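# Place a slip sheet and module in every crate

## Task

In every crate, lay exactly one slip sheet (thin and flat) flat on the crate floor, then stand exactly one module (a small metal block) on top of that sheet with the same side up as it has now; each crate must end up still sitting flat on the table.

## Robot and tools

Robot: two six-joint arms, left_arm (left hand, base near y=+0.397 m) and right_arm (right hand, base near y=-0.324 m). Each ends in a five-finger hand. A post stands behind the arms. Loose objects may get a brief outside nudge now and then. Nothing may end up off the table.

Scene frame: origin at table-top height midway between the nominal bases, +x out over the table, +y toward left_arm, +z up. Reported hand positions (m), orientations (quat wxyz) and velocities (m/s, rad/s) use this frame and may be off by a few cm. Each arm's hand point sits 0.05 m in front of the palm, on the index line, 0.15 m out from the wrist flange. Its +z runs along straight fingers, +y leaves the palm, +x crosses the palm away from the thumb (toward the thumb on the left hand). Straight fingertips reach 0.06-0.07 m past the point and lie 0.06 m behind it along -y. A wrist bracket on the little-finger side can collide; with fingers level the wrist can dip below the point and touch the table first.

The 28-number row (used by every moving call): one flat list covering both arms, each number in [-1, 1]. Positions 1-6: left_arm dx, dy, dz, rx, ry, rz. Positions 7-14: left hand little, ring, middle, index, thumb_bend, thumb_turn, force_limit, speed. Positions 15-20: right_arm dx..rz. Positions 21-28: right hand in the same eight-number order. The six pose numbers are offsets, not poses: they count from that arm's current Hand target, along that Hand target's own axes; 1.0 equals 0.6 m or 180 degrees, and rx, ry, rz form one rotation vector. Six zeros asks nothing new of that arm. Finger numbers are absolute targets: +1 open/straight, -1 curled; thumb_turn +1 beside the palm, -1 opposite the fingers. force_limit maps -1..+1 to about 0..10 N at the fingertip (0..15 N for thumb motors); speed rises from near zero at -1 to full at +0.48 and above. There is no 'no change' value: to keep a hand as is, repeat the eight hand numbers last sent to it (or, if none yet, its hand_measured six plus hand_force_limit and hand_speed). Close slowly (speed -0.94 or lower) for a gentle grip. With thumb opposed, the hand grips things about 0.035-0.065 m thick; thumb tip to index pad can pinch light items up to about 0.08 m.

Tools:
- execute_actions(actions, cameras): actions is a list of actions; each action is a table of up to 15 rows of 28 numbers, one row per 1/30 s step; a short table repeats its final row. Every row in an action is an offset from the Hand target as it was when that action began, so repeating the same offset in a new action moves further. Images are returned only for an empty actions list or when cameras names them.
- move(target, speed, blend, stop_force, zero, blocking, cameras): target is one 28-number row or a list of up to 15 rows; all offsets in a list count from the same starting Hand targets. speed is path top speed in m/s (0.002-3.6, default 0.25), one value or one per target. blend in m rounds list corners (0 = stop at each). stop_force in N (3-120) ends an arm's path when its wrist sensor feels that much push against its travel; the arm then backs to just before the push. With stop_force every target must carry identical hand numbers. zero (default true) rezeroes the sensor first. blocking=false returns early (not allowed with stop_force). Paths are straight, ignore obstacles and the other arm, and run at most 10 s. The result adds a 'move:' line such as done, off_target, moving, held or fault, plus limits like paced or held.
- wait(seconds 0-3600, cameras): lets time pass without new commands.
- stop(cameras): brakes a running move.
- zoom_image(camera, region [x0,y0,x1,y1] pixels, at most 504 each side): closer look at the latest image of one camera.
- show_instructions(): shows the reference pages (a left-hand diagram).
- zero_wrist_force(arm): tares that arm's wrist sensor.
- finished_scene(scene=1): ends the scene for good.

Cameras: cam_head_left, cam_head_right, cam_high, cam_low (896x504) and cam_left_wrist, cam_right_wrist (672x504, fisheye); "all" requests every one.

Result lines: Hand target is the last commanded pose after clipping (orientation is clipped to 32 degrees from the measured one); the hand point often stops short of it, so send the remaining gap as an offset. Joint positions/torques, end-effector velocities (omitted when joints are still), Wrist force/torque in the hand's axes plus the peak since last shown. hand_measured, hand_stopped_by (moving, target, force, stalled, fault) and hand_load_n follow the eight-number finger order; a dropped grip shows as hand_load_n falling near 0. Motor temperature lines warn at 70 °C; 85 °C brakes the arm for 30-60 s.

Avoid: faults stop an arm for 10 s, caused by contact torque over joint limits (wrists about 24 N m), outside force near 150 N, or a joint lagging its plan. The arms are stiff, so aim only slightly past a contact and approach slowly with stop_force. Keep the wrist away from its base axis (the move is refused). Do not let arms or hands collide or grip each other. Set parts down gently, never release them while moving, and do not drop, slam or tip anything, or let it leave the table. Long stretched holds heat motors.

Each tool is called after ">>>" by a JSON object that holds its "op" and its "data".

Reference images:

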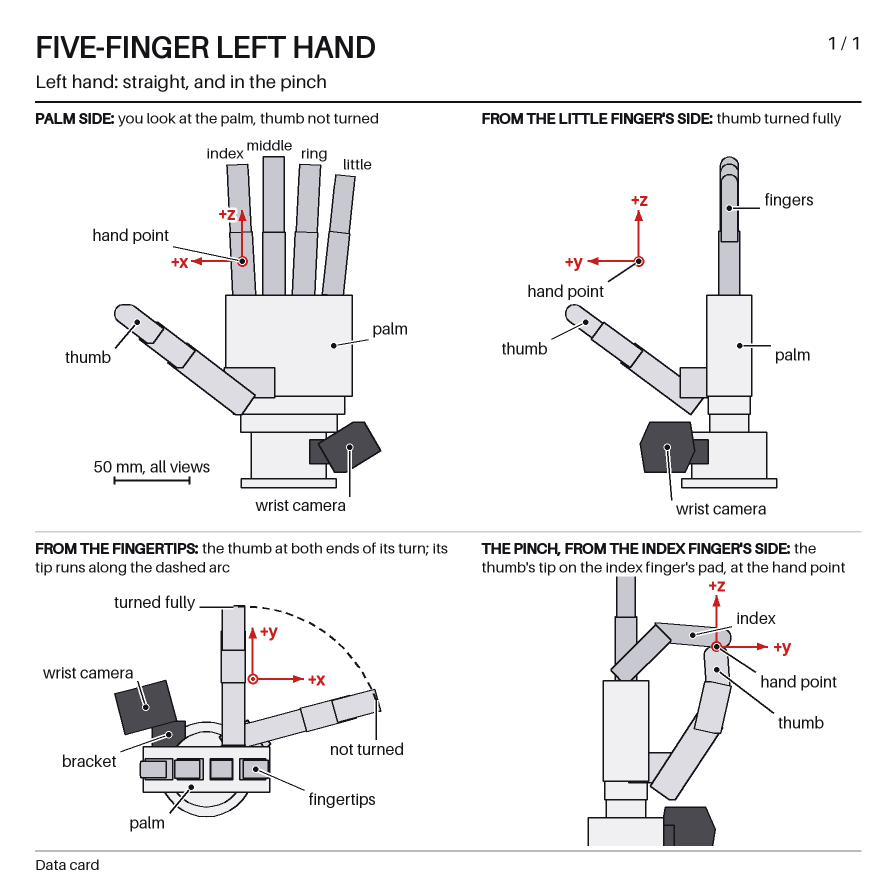

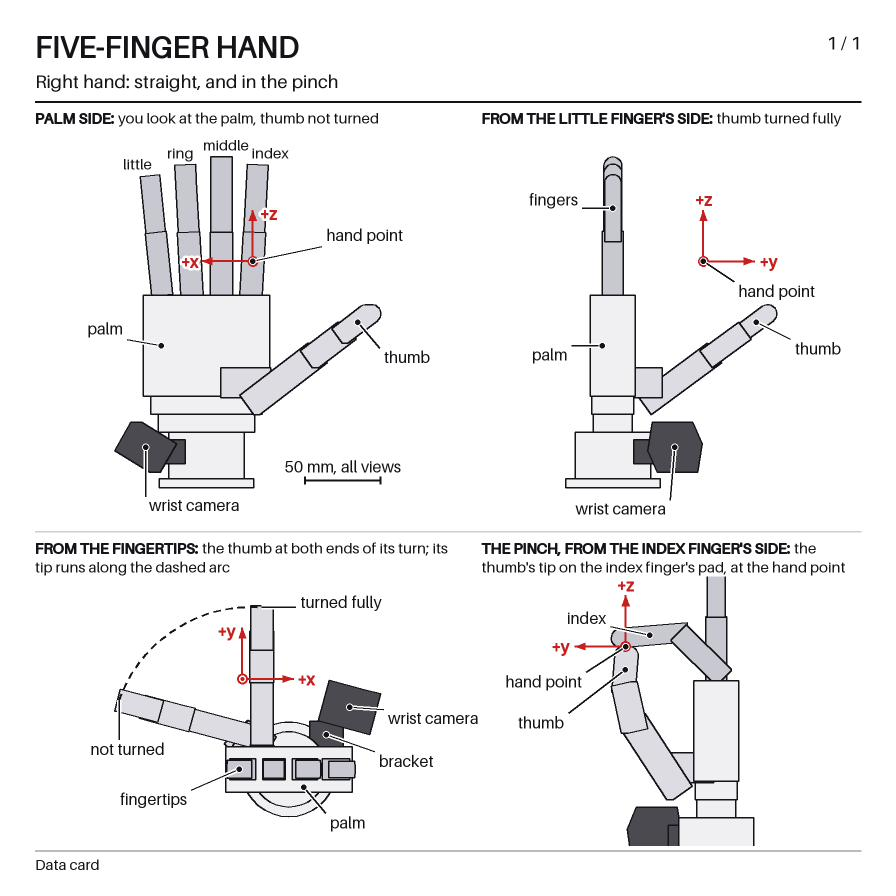

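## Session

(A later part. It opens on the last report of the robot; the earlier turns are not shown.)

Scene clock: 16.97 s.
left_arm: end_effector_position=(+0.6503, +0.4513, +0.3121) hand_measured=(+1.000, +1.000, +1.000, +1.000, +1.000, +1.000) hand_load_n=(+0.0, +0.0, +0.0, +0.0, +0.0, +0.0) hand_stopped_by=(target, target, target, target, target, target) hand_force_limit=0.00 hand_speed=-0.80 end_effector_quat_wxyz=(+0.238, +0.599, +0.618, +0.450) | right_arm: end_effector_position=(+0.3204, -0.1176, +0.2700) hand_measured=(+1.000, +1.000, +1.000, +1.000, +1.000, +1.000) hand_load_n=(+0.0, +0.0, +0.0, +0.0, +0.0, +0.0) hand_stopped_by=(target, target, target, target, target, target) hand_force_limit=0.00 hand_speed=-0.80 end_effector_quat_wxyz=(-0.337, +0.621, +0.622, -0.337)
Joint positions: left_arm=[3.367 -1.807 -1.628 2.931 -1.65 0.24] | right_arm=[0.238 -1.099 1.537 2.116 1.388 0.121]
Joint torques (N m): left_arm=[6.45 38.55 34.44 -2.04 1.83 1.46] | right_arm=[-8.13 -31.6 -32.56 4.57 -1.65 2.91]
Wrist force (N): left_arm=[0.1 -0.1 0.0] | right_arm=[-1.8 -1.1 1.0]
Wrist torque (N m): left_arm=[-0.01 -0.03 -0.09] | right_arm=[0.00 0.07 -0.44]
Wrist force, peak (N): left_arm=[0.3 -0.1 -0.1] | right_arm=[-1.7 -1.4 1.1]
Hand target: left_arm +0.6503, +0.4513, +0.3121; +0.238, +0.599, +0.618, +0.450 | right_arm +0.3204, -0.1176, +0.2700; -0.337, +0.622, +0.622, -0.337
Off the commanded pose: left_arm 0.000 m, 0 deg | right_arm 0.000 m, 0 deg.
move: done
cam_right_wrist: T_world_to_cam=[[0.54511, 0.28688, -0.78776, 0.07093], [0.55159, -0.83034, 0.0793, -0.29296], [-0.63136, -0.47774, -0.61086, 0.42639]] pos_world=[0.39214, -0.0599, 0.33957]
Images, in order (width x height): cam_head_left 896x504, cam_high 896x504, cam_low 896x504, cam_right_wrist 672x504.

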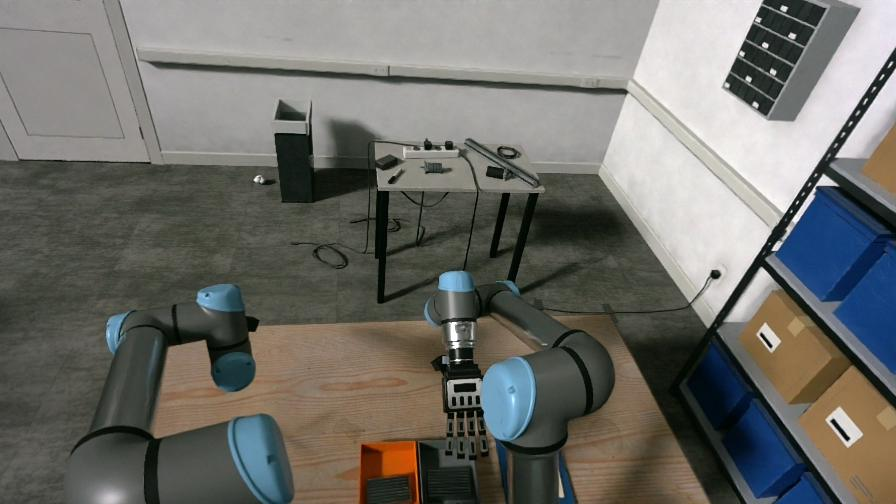

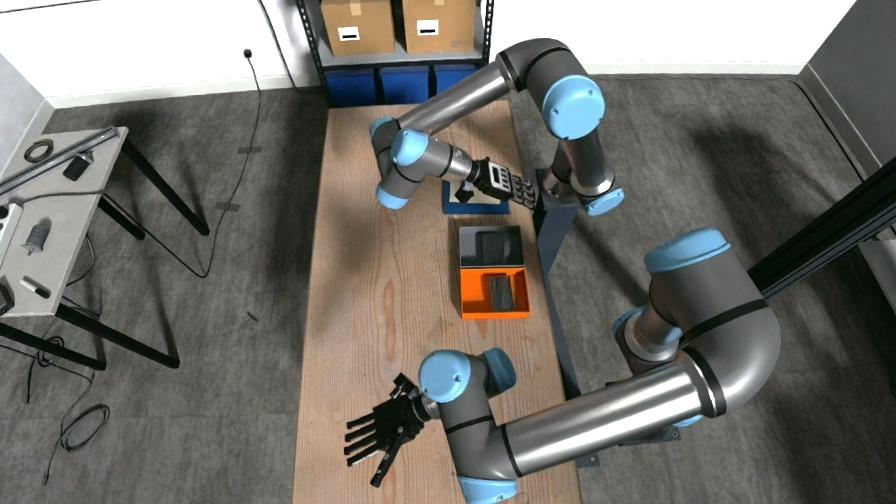

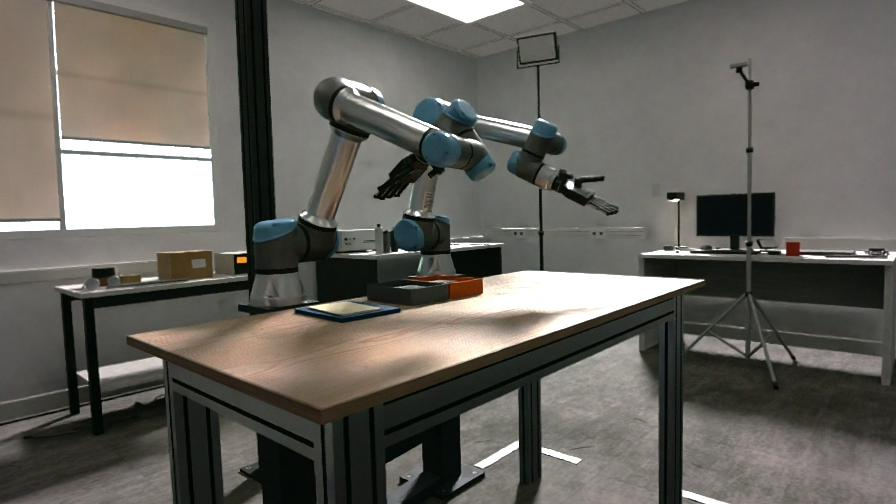

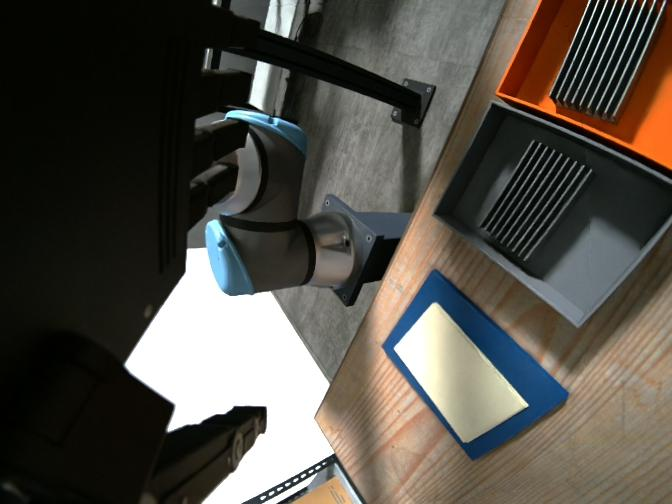

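>>> {"op": "move", "data": {"target": [0,0,0,0,0,0,1,1,1,1,1,1,0,-0.8,0.0077,0.1998,0.1517,0,0.01165,0.00757,0.5,0.5,0.5,0.5,0.7,-1,-0.6,0], "speed": 0.2, "cameras": ["cam_right_wrist","cam_high","cam_low","cam_head_left"]}}

>>> {"op": "zoom_image", "data": {"camera": "cam_high", "region": [380, 120, 560, 330]}}

>>> {"op": "zoom_image", "data": {"camera": "cam_low", "region": [280, 130, 500, 330]}}

Scene clock: 19.10 s.
left_arm: end_effector_position=(+0.6503, +0.4513, +0.3121) hand_measured=(+1.000, +1.000, +1.000, +1.000, +1.000, +1.000) hand_load_n=(+0.0, +0.0, +0.5, +0.0, +0.0, +0.0) hand_stopped_by=(target, target, target, target, target, target) hand_force_limit=0.00 hand_speed=-0.80 end_effector_quat_wxyz=(+0.238, +0.599, +0.618, +0.450) | right_arm: end_effector_position=(+0.3095, -0.1129, +0.1200) hand_measured=(+0.500, +0.500, +0.500, +0.500, +0.700, -1.000) hand_load_n=(+0.0, +0.0, +0.0, +0.0, +0.0, +0.5) hand_stopped_by=(target, target, target, target, target, target) hand_force_limit=-0.60 hand_speed=0.00 end_effector_quat_wxyz=(-0.344, +0.635, +0.608, -0.330)
Joint positions: left_arm=[3.367 -1.807 -1.628 2.931 -1.65 0.24] | right_arm=[0.236 -0.917 1.693 1.772 1.353 0.145]
Joint torques (N m): left_arm=[7.22 38.76 34.96 -1.95 1.63 1.3] | right_arm=[-8.82 -32.66 0.08 0.12 -1.81 3.14]
Wrist force (N): left_arm=[0.2 0.0 0.1] | right_arm=[-1.9 -1.3 1.2]
Wrist torque (N m): left_arm=[0.00 -0.03 -0.09] | right_arm=[-0.05 0.08 -0.45]
Wrist force, peak (N): left_arm=[0.3 -0.2 -0.2] | right_arm=[-1.7 -2.5 0.7]
Hand target: left_arm +0.6503, +0.4513, +0.3121; +0.238, +0.599, +0.618, +0.450 | right_arm +0.3095, -0.1129, +0.1199; -0.344, +0.635, +0.608, -0.330
Off the commanded pose: left_arm 0.000 m, 0 deg | right_arm 0.000 m, 0 deg.
move: done
cam_right_wrist: T_world_to_cam=[[0.55712, 0.26262, -0.78781, -0.04906], [0.51468, -0.8537, 0.07938, -0.26242], [-0.65171, -0.44969, -0.61078, 0.33955]] pos_world=[0.38368, -0.05845, 0.18957]
Images, in order (width x height): cam_head_left 896x504, cam_high 896x504, cam_low 896x504, cam_right_wrist 672x504.

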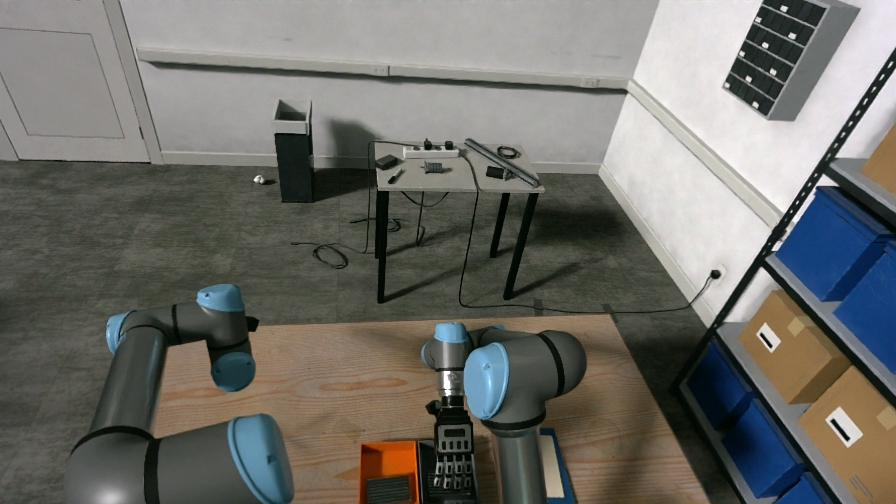

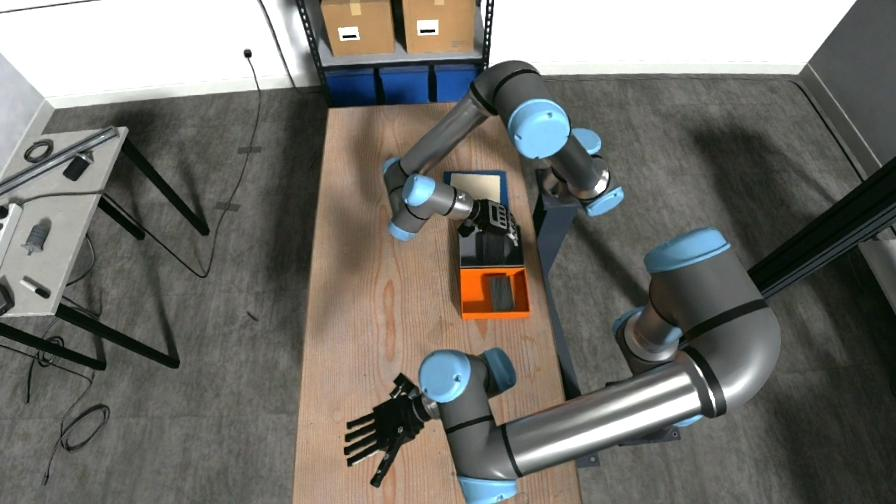

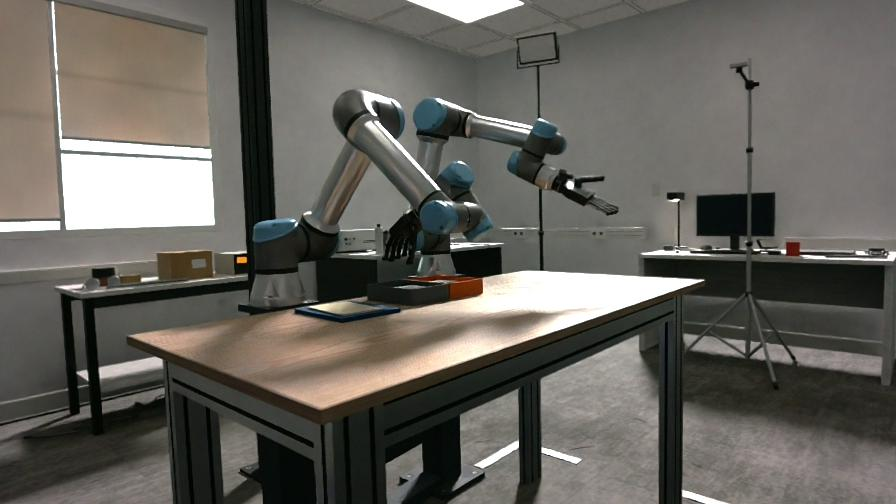

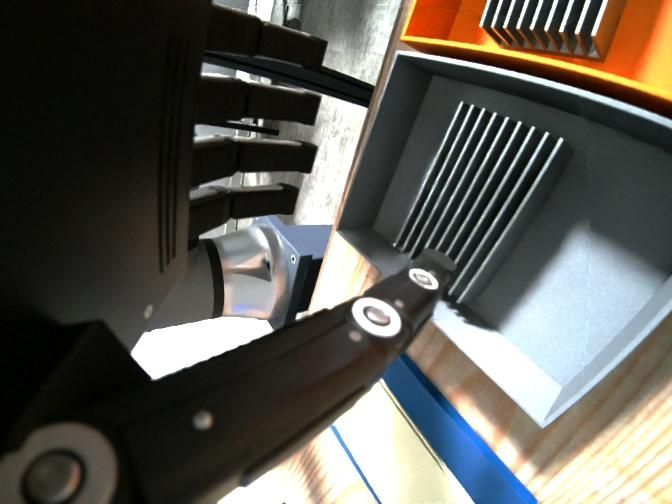

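Scaled by 2.400 from the camera's image (finer frame: 1280x720).

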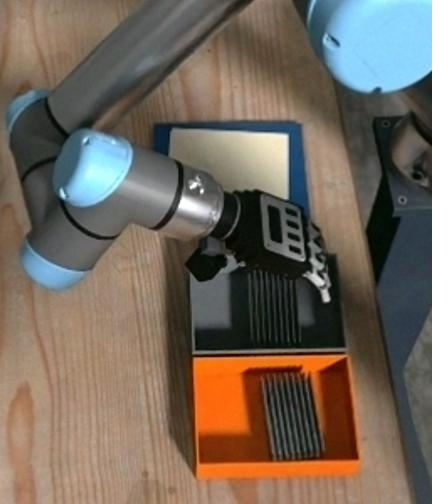

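Scaled by 2.291 from the camera's image (finer frame: 1280x720).

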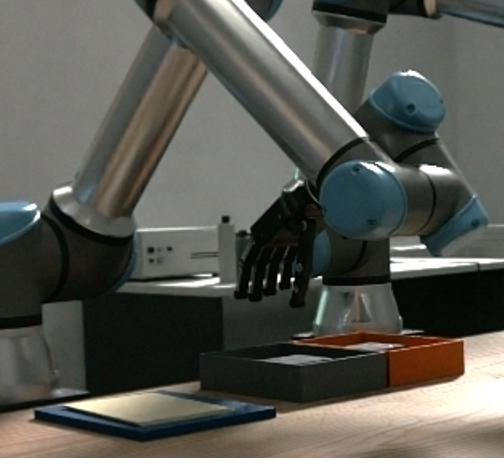

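>>> {"op": "move", "data": {"target": [0,0,0,0,0,0,1,1,1,1,1,1,0,-0.8,0,0.1049,0.0681,0,0,0,0.5,0.5,0.5,0.5,0.7,-1,-0.6,0], "speed": 0.1, "cameras": ["cam_right_wrist","cam_high","cam_low"]}}

>>> {"op": "zoom_image", "data": {"camera": "cam_high", "region": [420, 180, 560, 330]}}

>>> {"op": "zoom_image", "data": {"camera": "cam_low", "region": [340, 200, 500, 320]}}

Scene clock: 20.67 s.
left_arm: end_effector_position=(+0.6503, +0.4513, +0.3121) hand_measured=(+1.000, +1.000, +1.000, +1.000, +1.000, +1.000) hand_load_n=(+0.0, +0.0, +0.0, +0.0, +0.0, +0.0) hand_stopped_by=(target, target, target, target, target, target) hand_force_limit=0.00 hand_speed=-0.80 end_effector_quat_wxyz=(+0.238, +0.599, +0.618, +0.450) | right_arm: end_effector_position=(+0.3096, -0.1129, +0.0450) hand_measured=(+0.500, +0.500, +0.500, +0.500, +0.700, -1.000) hand_load_n=(+0.0, -0.5, +0.0, +0.0, +0.0, +0.0) hand_stopped_by=(target, target, target, target, target, target) hand_force_limit=-0.60 hand_speed=0.00 end_effector_quat_wxyz=(-0.344, +0.635, +0.608, -0.330)
Joint positions: left_arm=[3.367 -1.807 -1.628 2.931 -1.65 0.24] | right_arm=[0.236 -0.783 1.704 1.628 1.353 0.145]
Joint torques (N m): left_arm=[5.9 37.71 34.66 -2.04 1.69 1.6] | right_arm=[-6.63 -37.03 -24.05 0.48 0.37 0.06]
Wrist force (N): left_arm=[0.0 -0.3 -0.2] | right_arm=[-1.5 -1.0 1.1]
Wrist torque (N m): left_arm=[-0.03 -0.01 -0.09] | right_arm=[0.00 0.02 -0.41]
Wrist force, peak (N): left_arm=[0.2 -0.3 0.0] | right_arm=[-2.0 -1.4 1.4]
Hand target: left_arm +0.6503, +0.4513, +0.3121; +0.238, +0.599, +0.618, +0.450 | right_arm +0.3096, -0.1129, +0.0449; -0.344, +0.635, +0.608, -0.330
Off the commanded pose: left_arm 0.000 m, 0 deg | right_arm 0.000 m, 0 deg.
move: done
cam_right_wrist: T_world_to_cam=[[0.55708, 0.2626, -0.78785, -0.10826], [0.51464, -0.85372, 0.07935, -0.25649], [-0.65177, -0.44966, -0.61074, 0.29376]] pos_world=[0.38378, -0.05845, 0.11447]
Images, in order (width x height): cam_high 896x504, cam_low 896x504, cam_right_wrist 672x504.

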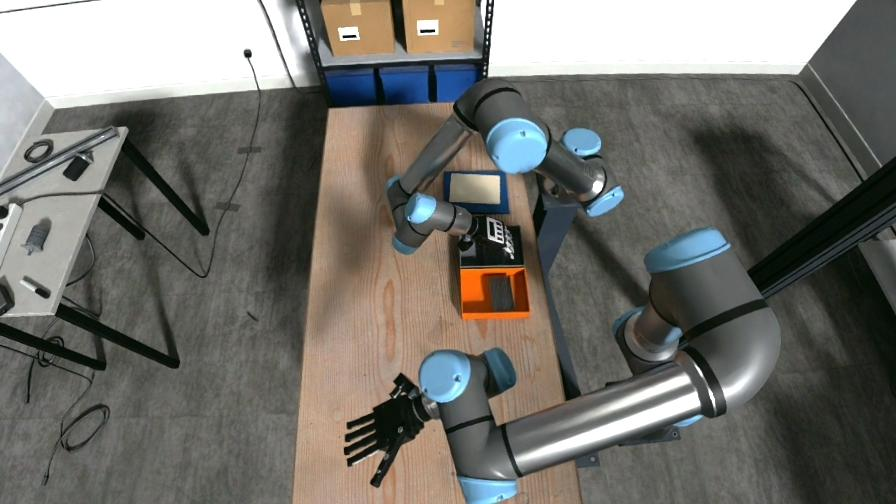

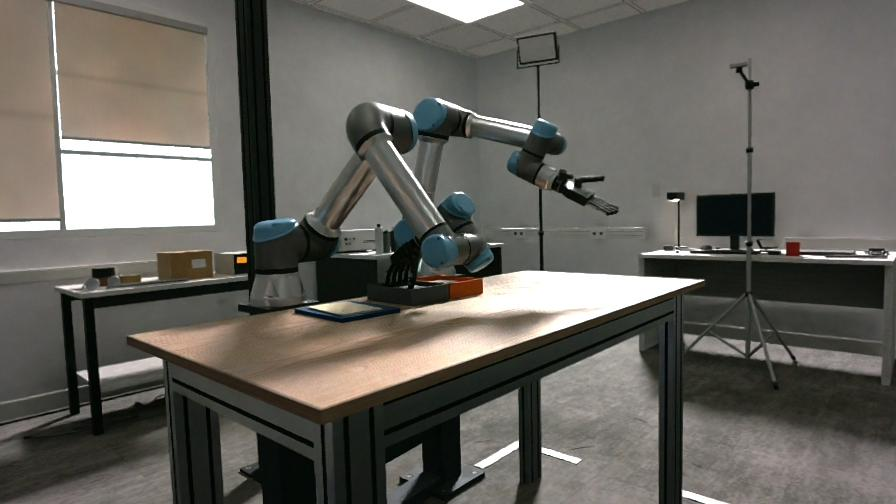

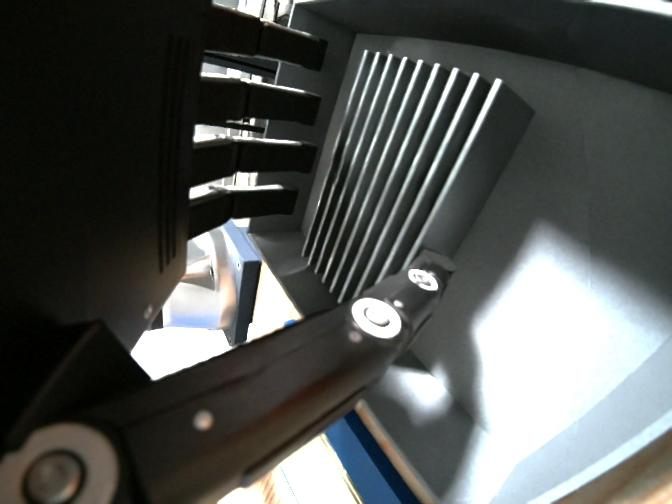

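Scaled by 3.360 from the camera's image (finer frame: 1280x720).

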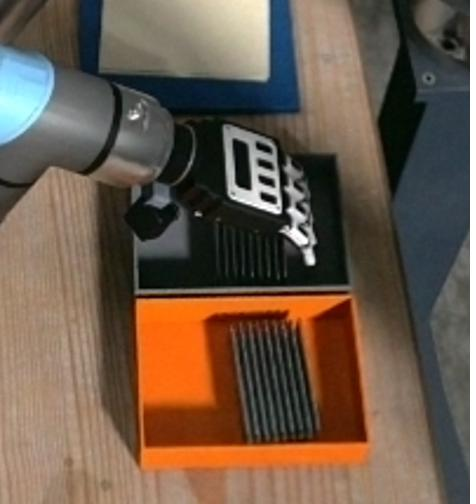

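Scaled by 3.150 from the camera's image (finer frame: 1280x720).

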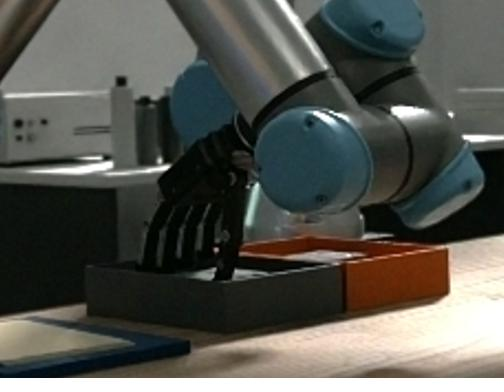

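>>> {"op": "move", "data": {"target": [0,0,0,0,0,0,1,1,1,1,1,1,0,-0.8,0,0.03775,0.02453,0,0,0,0.5,0.5,0.5,0.5,0.7,-1,-0.6,0], "speed": 0.01, "stop_force": 3, "cameras": ["cam_right_wrist","cam_high","cam_low"]}}

>>> {"op": "zoom_image", "data": {"camera": "cam_low", "region": [340, 200, 500, 320]}}

Scene clock: 24.07 s.
left_arm: end_effector_position=(+0.6503, +0.4513, +0.3121) hand_measured=(+1.000, +1.000, +1.000, +1.000, +1.000, +1.000) hand_load_n=(+0.0, +0.0, -0.5, +0.0, +0.0, +0.0) hand_stopped_by=(target, target, target, target, target, target) hand_force_limit=0.00 hand_speed=-0.80 end_effector_quat_wxyz=(+0.238, +0.599, +0.618, +0.450) | right_arm: end_effector_position=(+0.3097, -0.1129, +0.0232) hand_measured=(+0.500, +0.500, +0.500, +0.500, +0.700, -1.000) hand_load_n=(+0.0, +0.0, +0.0, +0.0, +0.0, +0.0) hand_stopped_by=(target, target, target, target, target, target) hand_force_limit=-0.60 hand_speed=0.00 end_effector_quat_wxyz=(-0.344, +0.635, +0.608, -0.330)
Joint positions: left_arm=[3.367 -1.807 -1.628 2.931 -1.65 0.24] | right_arm=[0.236 -0.741 1.701 1.589 1.353 0.144]
Joint torques (N m): left_arm=[5.97 37.64 34.15 -2.15 1.68 1.23] | right_arm=[4.28 -52.35 -1.15 4.62 0.18 -2.37]
Wrist force (N): left_arm=[0.2 -0.2 0.0] | right_arm=[-1.8 -1.4 1.1]
Wrist torque (N m): left_arm=[-0.03 -0.03 -0.09] | right_arm=[-0.05 0.07 -0.44]
Wrist force, peak (N): left_arm=[0.1 -0.4 0.0] | right_arm=[-2.2 -5.3 -3.3]
Hand target: left_arm +0.6503, +0.4513, +0.3121; +0.238, +0.599, +0.618, +0.450 | right_arm +0.3096, -0.1129, +0.0232; -0.344, +0.635, +0.608, -0.330 (not the last commanded pose)
Off the commanded pose: left_arm 0.000 m, 0 deg | right_arm 0.005 m, 0 deg.
move: contact (right_arm)
cam_right_wrist: T_world_to_cam=[[0.55712, 0.26262, -0.78781, -0.12538], [0.51468, -0.8537, 0.07938, -0.25479], [-0.65171, -0.44969, -0.61078, 0.28049]] pos_world=[0.38378, -0.05845, 0.09277]
Images, in order (width x height): cam_high 896x504, cam_low 896x504, cam_right_wrist 672x504.

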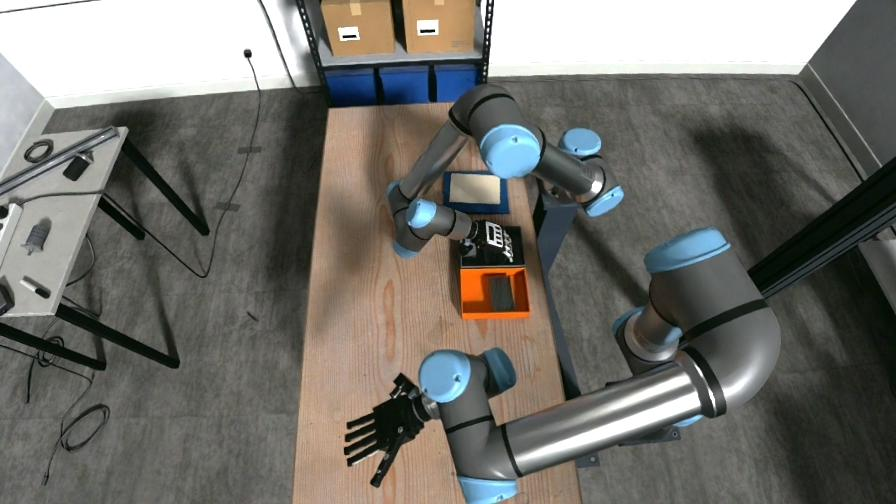

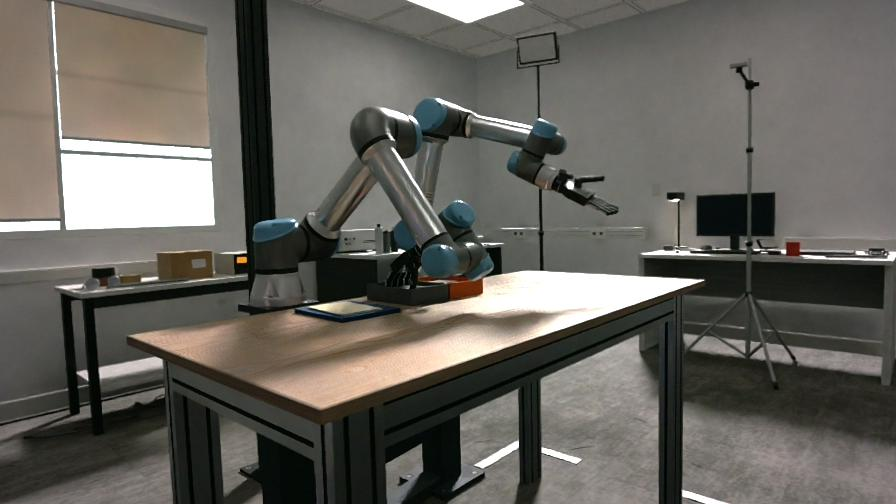

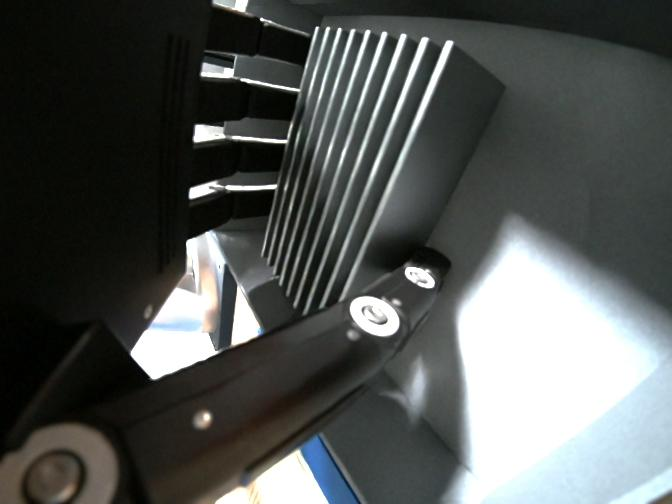

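Scaled by 3.150 from the camera's image (finer frame: 1280x720).

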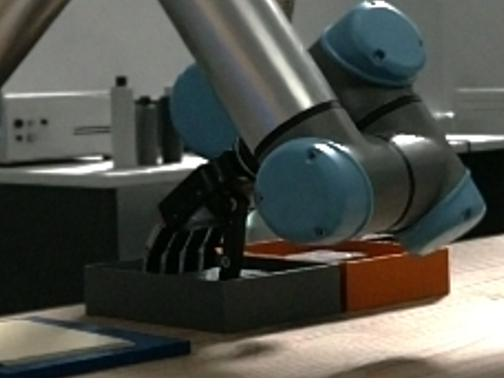

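>>> {"op": "move", "data": {"target": [0,0,0,0,0,0,1,1,1,1,1,1,0,-0.8,0,0,0,0,0,0,0.2,0.2,0.2,0.2,0.4,-1,-0.6,-0.92], "cameras": ["cam_right_wrist"]}}

Scene clock: 25.77 s.
left_arm: end_effector_position=(+0.6503, +0.4513, +0.3121) hand_measured=(+1.000, +1.000, +1.000, +1.000, +1.000, +1.000) hand_load_n=(+0.0, +0.0, +0.0, +0.0, +0.0, +0.0) hand_stopped_by=(target, target, target, target, target, target) hand_force_limit=0.00 hand_speed=-0.80 end_effector_quat_wxyz=(+0.238, +0.599, +0.618, +0.450) | right_arm: end_effector_position=(+0.3096, -0.1129, +0.0233) hand_measured=(+0.276, +0.300, +0.314, +0.330, +0.616, -1.000) hand_load_n=(+2.5, +0.5, +1.0, +1.0, +6.5, +2.0) hand_stopped_by=(force, force, force, force, force, target) hand_force_limit=-0.60 hand_speed=-0.92 end_effector_quat_wxyz=(-0.344, +0.635, +0.608, -0.330)
Joint positions: left_arm=[3.367 -1.807 -1.628 2.931 -1.65 0.24] | right_arm=[0.236 -0.741 1.701 1.589 1.353 0.144]
Joint torques (N m): left_arm=[6.46 38.26 34.64 -2.04 1.72 1.2] | right_arm=[4.43 -47.37 1.02 0.17 0.01 -2.39]
Wrist force (N): left_arm=[-0.2 -0.2 0.0] | right_arm=[-0.9 -8.6 -3.5]
Wrist torque (N m): left_arm=[-0.03 0.02 -0.11] | right_arm=[-0.17 0.09 -0.64]
Wrist force, peak (N): left_arm=[0.1 -0.3 -0.1] | right_arm=[-1.3 -9.3 -3.3]
Hand target: left_arm +0.6503, +0.4513, +0.3121; +0.238, +0.599, +0.618, +0.450 | right_arm +0.3096, -0.1129, +0.0232; -0.344, +0.635, +0.608, -0.330
Off the commanded pose: left_arm 0.000 m, 0 deg | right_arm 0.000 m, 0 deg.
move: done
cam_right_wrist: T_world_to_cam=[[0.55703, 0.26256, -0.78789, -0.12534], [0.51465, -0.85372, 0.07935, -0.25477], [-0.6518, -0.44969, -0.61068, 0.28052]] pos_world=[0.38378, -0.05845, 0.09277]

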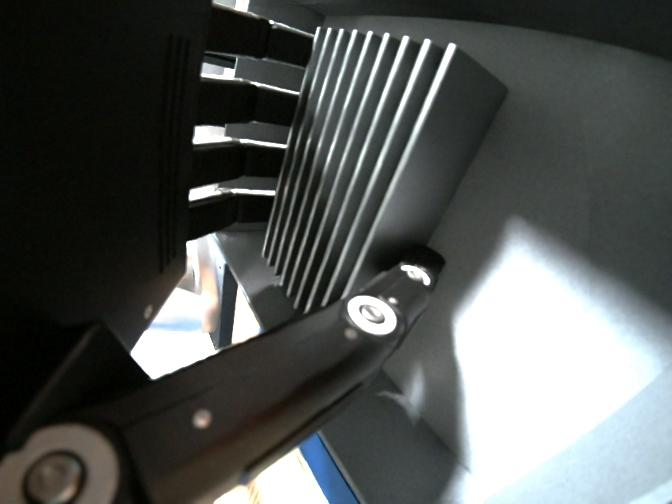

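>>> {"op": "move", "data": {"target": [0,0,0,0,0,0,1,1,1,1,1,1,0,-0.8,0,-0.014,-0.0091,0,0,0,0.1,0.1,0.1,0.1,0.3,-1,-0.2,-0.92], "speed": 0.02, "cameras": ["cam_right_wrist"]}}

Scene clock: 26.77 s.
left_arm: end_effector_position=(+0.6503, +0.4513, +0.3121) hand_measured=(+1.000, +1.000, +1.000, +1.000, +1.000, +1.000) hand_load_n=(+0.0, +0.0, +0.0, +0.0, +0.0, +0.0) hand_stopped_by=(target, target, target, target, target, target) hand_force_limit=0.00 hand_speed=-0.80 end_effector_quat_wxyz=(+0.238, +0.599, +0.618, +0.450) | right_arm: end_effector_position=(+0.3096, -0.1129, +0.0332) hand_measured=(+0.212, +0.234, +0.256, +0.278, +0.620, -1.000) hand_load_n=(+4.0, +5.5, +3.5, +2.5, +22.0, +6.5) hand_stopped_by=(force, force, force, force, force, target) hand_force_limit=-0.20 hand_speed=-0.92 end_effector_quat_wxyz=(-0.344, +0.635, +0.608, -0.330)
Joint positions: left_arm=[3.367 -1.807 -1.628 2.931 -1.65 0.24] | right_arm=[0.236 -0.76 1.703 1.606 1.353 0.144]
Joint torques (N m): left_arm=[7.3 38.2 34.02 -1.95 1.73 1.26] | right_arm=[6.07 -53.58 3.06 5.24 0.13 -2.03]
Wrist force (N): left_arm=[0.1 -0.1 -0.1] | right_arm=[-1.5 0.9 2.2]
Wrist torque (N m): left_arm=[-0.01 -0.02 -0.10] | right_arm=[0.05 0.00 -0.37]
Wrist force, peak (N): left_arm=[0.3 -0.1 0.2] | right_arm=[-1.1 -9.2 -3.4]
Hand target: left_arm +0.6503, +0.4513, +0.3121; +0.238, +0.599, +0.618, +0.450 | right_arm +0.3096, -0.1129, +0.0333; -0.344, +0.635, +0.608, -0.330
Off the commanded pose: left_arm 0.000 m, 0 deg | right_arm 0.000 m, 0 deg.
move: done
cam_right_wrist: T_world_to_cam=[[0.55708, 0.2626, -0.78785, -0.11756], [0.51464, -0.85372, 0.07935, -0.25556], [-0.65177, -0.44966, -0.61074, 0.28656]] pos_world=[0.38378, -0.05845, 0.10267]

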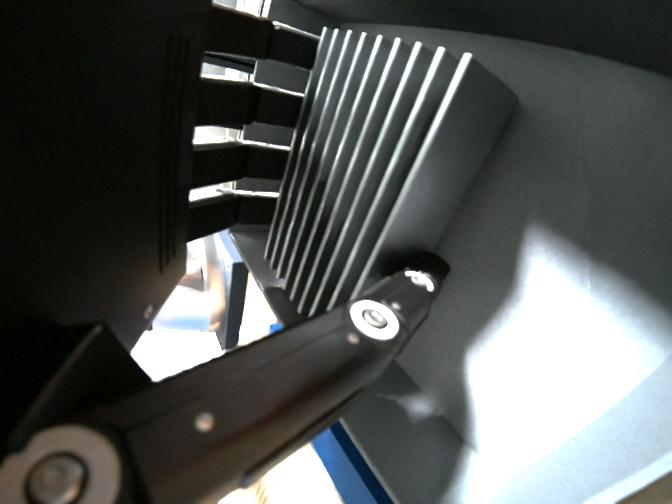

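>>> {"op": "move", "data": {"target": [0,0,0,0,0,0,1,1,1,1,1,1,0,-0.8,0,-0.014,-0.0091,0,0,0,0.1,0.1,0.1,0.1,0.3,-1,-0.2,-0.92], "speed": 0.02, "cameras": ["cam_right_wrist","cam_low","cam_high"]}}

Scene clock: 27.77 s.
left_arm: end_effector_position=(+0.6503, +0.4513, +0.3121) hand_measured=(+1.000, +1.000, +1.000, +1.000, +1.000, +1.000) hand_load_n=(+0.0, +0.0, +0.0, +0.0, +0.0, +0.0) hand_stopped_by=(target, target, target, target, target, target) hand_force_limit=0.00 hand_speed=-0.80 end_effector_quat_wxyz=(+0.238, +0.599, +0.618, +0.450) | right_arm: end_effector_position=(+0.3096, -0.1129, +0.0432) hand_measured=(+0.212, +0.234, +0.256, +0.278, +0.620, -1.000) hand_load_n=(+4.5, +5.0, +3.5, +2.5, +22.0, +6.5) hand_stopped_by=(force, force, force, force, force, target) hand_force_limit=-0.20 hand_speed=-0.92 end_effector_quat_wxyz=(-0.344, +0.635, +0.608, -0.330)
Joint positions: left_arm=[3.367 -1.807 -1.628 2.931 -1.65 0.24] | right_arm=[0.236 -0.779 1.704 1.624 1.353 0.144]
Joint torques (N m): left_arm=[6.48 38.37 33.61 -1.92 1.68 1.55] | right_arm=[7.72 -51.39 2.41 5.12 -0.31 -1.86]
Wrist force (N): left_arm=[0.0 -0.1 0.1] | right_arm=[-1.8 0.4 2.2]
Wrist torque (N m): left_arm=[-0.02 0.00 -0.10] | right_arm=[-0.01 0.04 -0.40]
Wrist force, peak (N): left_arm=[0.4 -0.3 0.0] | right_arm=[-1.7 0.8 2.7]
Hand target: left_arm +0.6503, +0.4513, +0.3121; +0.238, +0.599, +0.618, +0.450 | right_arm +0.3096, -0.1129, +0.0433; -0.344, +0.635, +0.608, -0.330
Off the commanded pose: left_arm 0.000 m, 0 deg | right_arm 0.000 m, 0 deg.
move: done
cam_right_wrist: T_world_to_cam=[[0.55708, 0.2626, -0.78785, -0.10968], [0.51464, -0.85372, 0.07935, -0.25635], [-0.65177, -0.44966, -0.61074, 0.29266]] pos_world=[0.38378, -0.05845, 0.11267]
Images, in order (width x height): cam_high 896x504, cam_low 896x504, cam_right_wrist 672x504.

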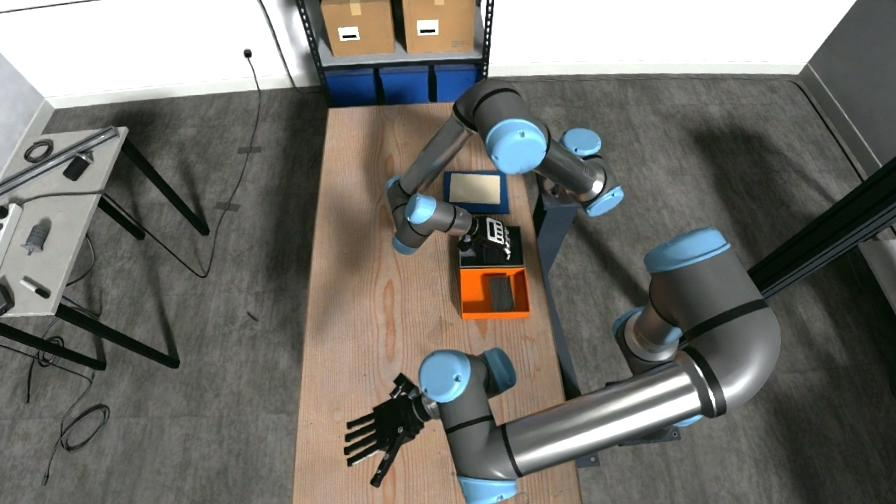

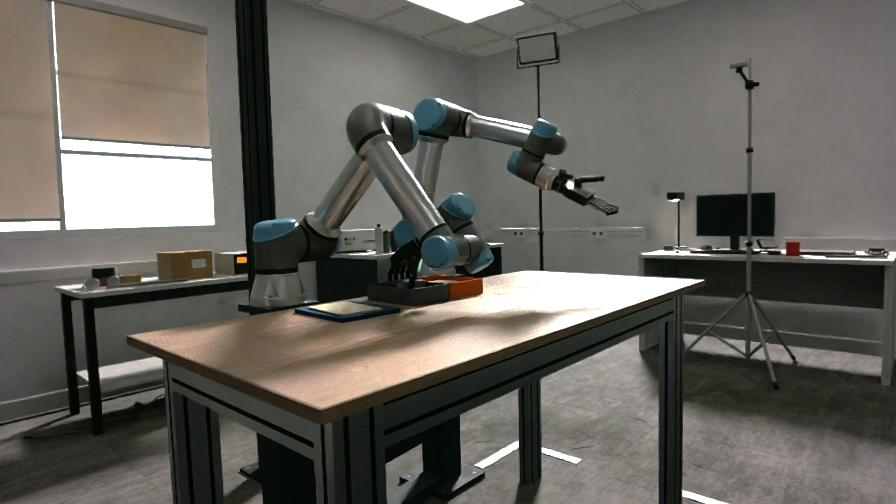

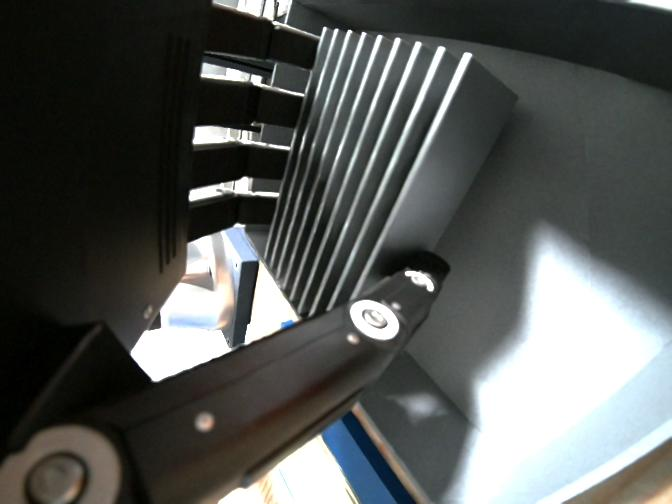

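>>> {"op": "move", "data": {"target": [0,0,0,0,0,0,1,1,1,1,1,1,0,-0.8,0,0,0,0,0,0,0.245,0.248,0.1,0.1,0.3,-1,-0.2,-0.92], "cameras": ["cam_right_wrist"]}}

Scene clock: 28.53 s.
left_arm: end_effector_position=(+0.6503, +0.4513, +0.3121) hand_measured=(+1.000, +1.000, +1.000, +1.000, +1.000, +1.000) hand_load_n=(+0.0, +0.0, +0.0, +0.0, +0.0, +0.0) hand_stopped_by=(target, target, target, target, target, target) hand_force_limit=0.00 hand_speed=-0.80 end_effector_quat_wxyz=(+0.238, +0.599, +0.618, +0.450) | right_arm: end_effector_position=(+0.3096, -0.1129, +0.0433) hand_measured=(+0.246, +0.248, +0.256, +0.278, +0.620, -1.000) hand_load_n=(+0.0, +4.5, +5.5, +3.0, +19.5, +2.5) hand_stopped_by=(target, force, force, force, force, target) hand_force_limit=-0.20 hand_speed=-0.92 end_effector_quat_wxyz=(-0.344, +0.635, +0.608, -0.330)
Joint positions: left_arm=[3.367 -1.807 -1.628 2.931 -1.65 0.24] | right_arm=[0.236 -0.78 1.704 1.624 1.353 0.144]
Joint torques (N m): left_arm=[7.13 37.42 34.61 -1.85 1.85 1.19] | right_arm=[6.81 -52.92 3.16 5.09 -0.17 -1.83]
Wrist force (N): left_arm=[0.0 -0.1 0.2] | right_arm=[-1.4 0.5 2.2]
Wrist torque (N m): left_arm=[-0.02 0.00 -0.11] | right_arm=[-0.01 -0.01 -0.37]
Wrist force, peak (N): left_arm=[0.3 -0.2 -0.2] | right_arm=[-1.8 0.8 2.6]
Hand target: left_arm +0.6503, +0.4513, +0.3121; +0.238, +0.599, +0.618, +0.450 | right_arm +0.3096, -0.1129, +0.0433; -0.344, +0.635, +0.608, -0.330
Off the commanded pose: left_arm 0.000 m, 0 deg | right_arm 0.000 m, 0 deg.
move: done
cam_right_wrist: T_world_to_cam=[[0.55708, 0.2626, -0.78785, -0.1096], [0.51464, -0.85372, 0.07935, -0.25636], [-0.65177, -0.44966, -0.61074, 0.29272]] pos_world=[0.38378, -0.05845, 0.11277]

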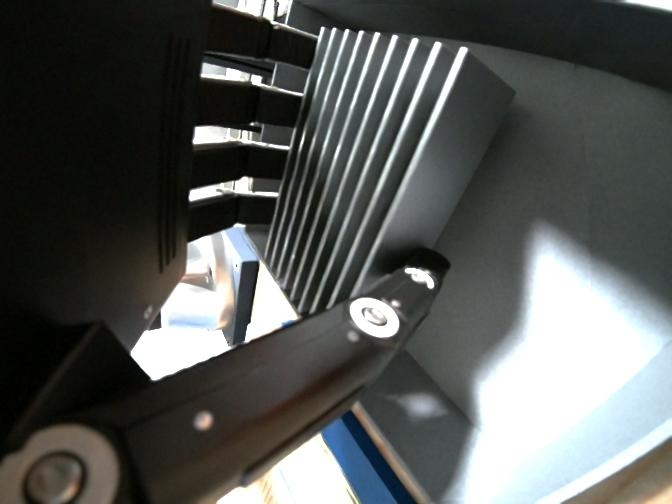

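>>> {"op": "move", "data": {"target": [[0,0,0,0,0,0,1,1,1,1,1,1,0,-0.8,0,-0.0839,-0.0545,0,0,0,0.245,0.248,0.1,0.1,0.3,-1,-0.2,-0.92],[0,0,0,0,0,0,1,1,1,1,1,1,0,-0.8,0.0167,0.1248,-0.3757,0,0,0,0.245,0.248,0.1,0.1,0.3,-1,-0.2,-0.92],[0,0,0,0,0,0,1,1,1,1,1,1,0,-0.8,0.0167,0.1989,-0.3276,0,0,0,0.245,0.248,0.1,0.1,0.3,-1,-0.2,-0.92]], "speed": 0.12, "blend": [0.02,0.02,0], "cameras": ["cam_right_wrist","cam_high","cam_low"]}}

>>> {"op": "zoom_image", "data": {"camera": "cam_low", "region": [380, 200, 560, 320]}}

>>> {"op": "zoom_image", "data": {"camera": "cam_high", "region": [340, 180, 540, 330]}}

Scene clock: 32.30 s.
left_arm: end_effector_position=(+0.6503, +0.4513, +0.3121) hand_measured=(+1.000, +1.000, +1.000, +1.000, +1.000, +1.000) hand_load_n=(+0.0, +0.0, +0.0, +0.0, +0.0, +0.0) hand_stopped_by=(target, target, target, target, target, target) hand_force_limit=0.00 hand_speed=-0.80 end_effector_quat_wxyz=(+0.238, +0.599, +0.618, +0.450) | right_arm: end_effector_position=(+0.5397, -0.1130, +0.0506) hand_measured=(+0.246, +0.248, +0.256, +0.278, +0.620, -1.000) hand_load_n=(+0.0, +4.0, +6.0, +3.0, +20.0, +2.5) hand_stopped_by=(target, force, force, force, force, target) hand_force_limit=-0.20 hand_speed=-0.92 end_effector_quat_wxyz=(-0.344, +0.635, +0.608, -0.330)
Joint positions: left_arm=[3.367 -1.807 -1.628 2.931 -1.65 0.24] | right_arm=[0.165 -0.367 0.787 2.136 1.412 0.105]
Joint torques (N m): left_arm=[7.91 38.45 34.2 -1.93 1.67 1.23] | right_arm=[0.23 -54.66 -33.25 0.63 0.45 1.52]
Wrist force (N): left_arm=[0.0 -0.1 -0.1] | right_arm=[-1.5 0.9 2.2]
Wrist torque (N m): left_arm=[-0.01 -0.02 -0.10] | right_arm=[0.06 0.01 -0.25]
Wrist force, peak (N): left_arm=[0.4 0.0 -0.1] | right_arm=[-1.6 1.8 3.0]
Hand target: left_arm +0.6503, +0.4513, +0.3121; +0.238, +0.599, +0.618, +0.450 | right_arm +0.5397, -0.1129, +0.0504; -0.344, +0.635, +0.608, -0.330
Off the commanded pose: left_arm 0.000 m, 0 deg | right_arm 0.000 m, 0 deg.
move: done
cam_right_wrist: T_world_to_cam=[[0.55708, 0.26269, -0.78782, -0.23198], [0.51472, -0.85368, 0.07932, -0.37535], [-0.65171, -0.44969, -0.61078, 0.44705]] pos_world=[0.61378, -0.05845, 0.12007]
Images, in order (width x height): cam_high 896x504, cam_low 896x504, cam_right_wrist 672x504.

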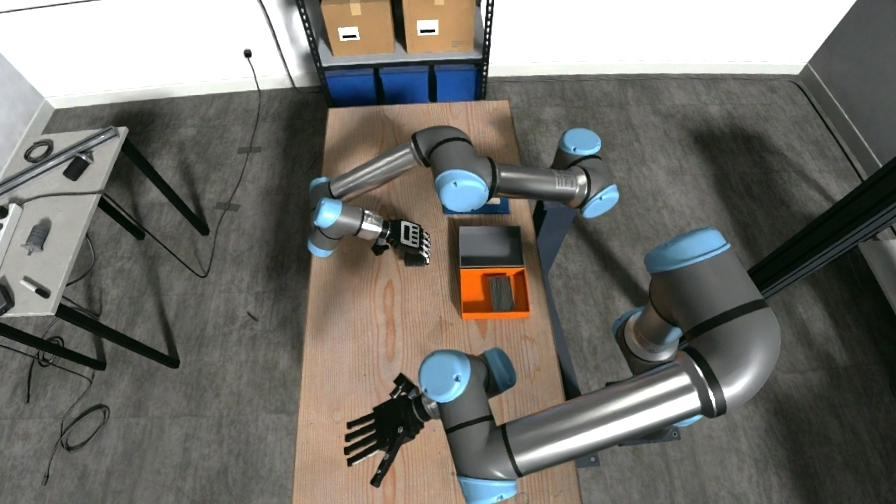

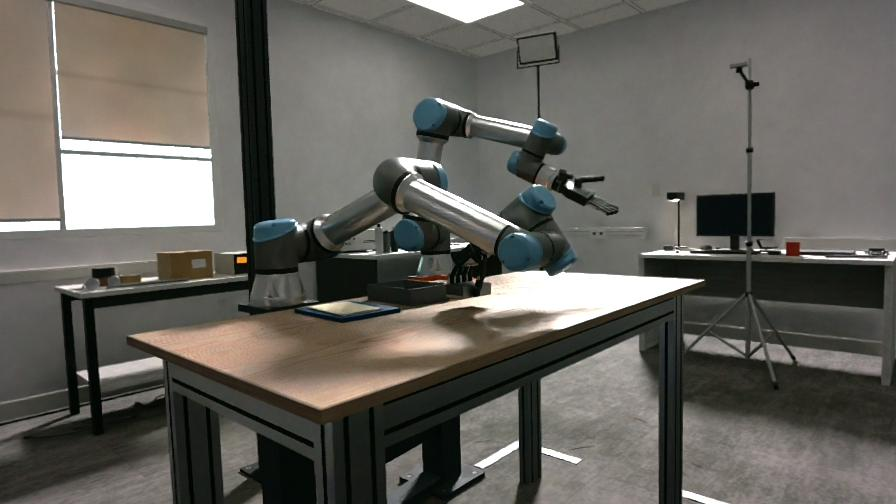

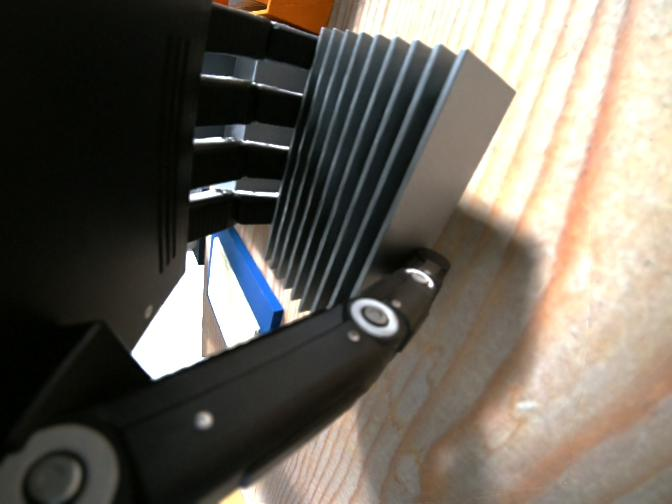

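Scaled by 2.800 from the camera's image (finer frame: 1280x720).

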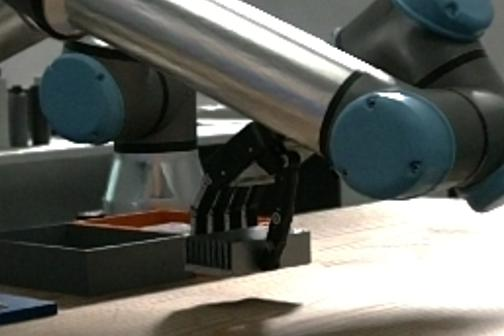

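Scaled by 2.520 from the camera's image (finer frame: 1280x720).

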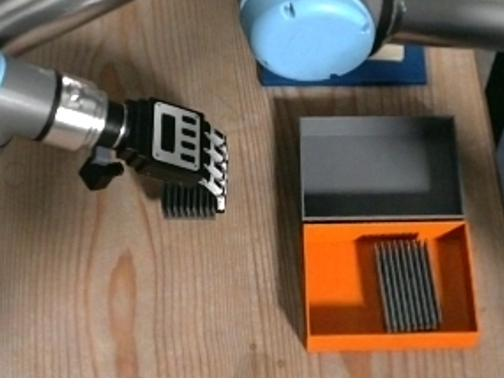

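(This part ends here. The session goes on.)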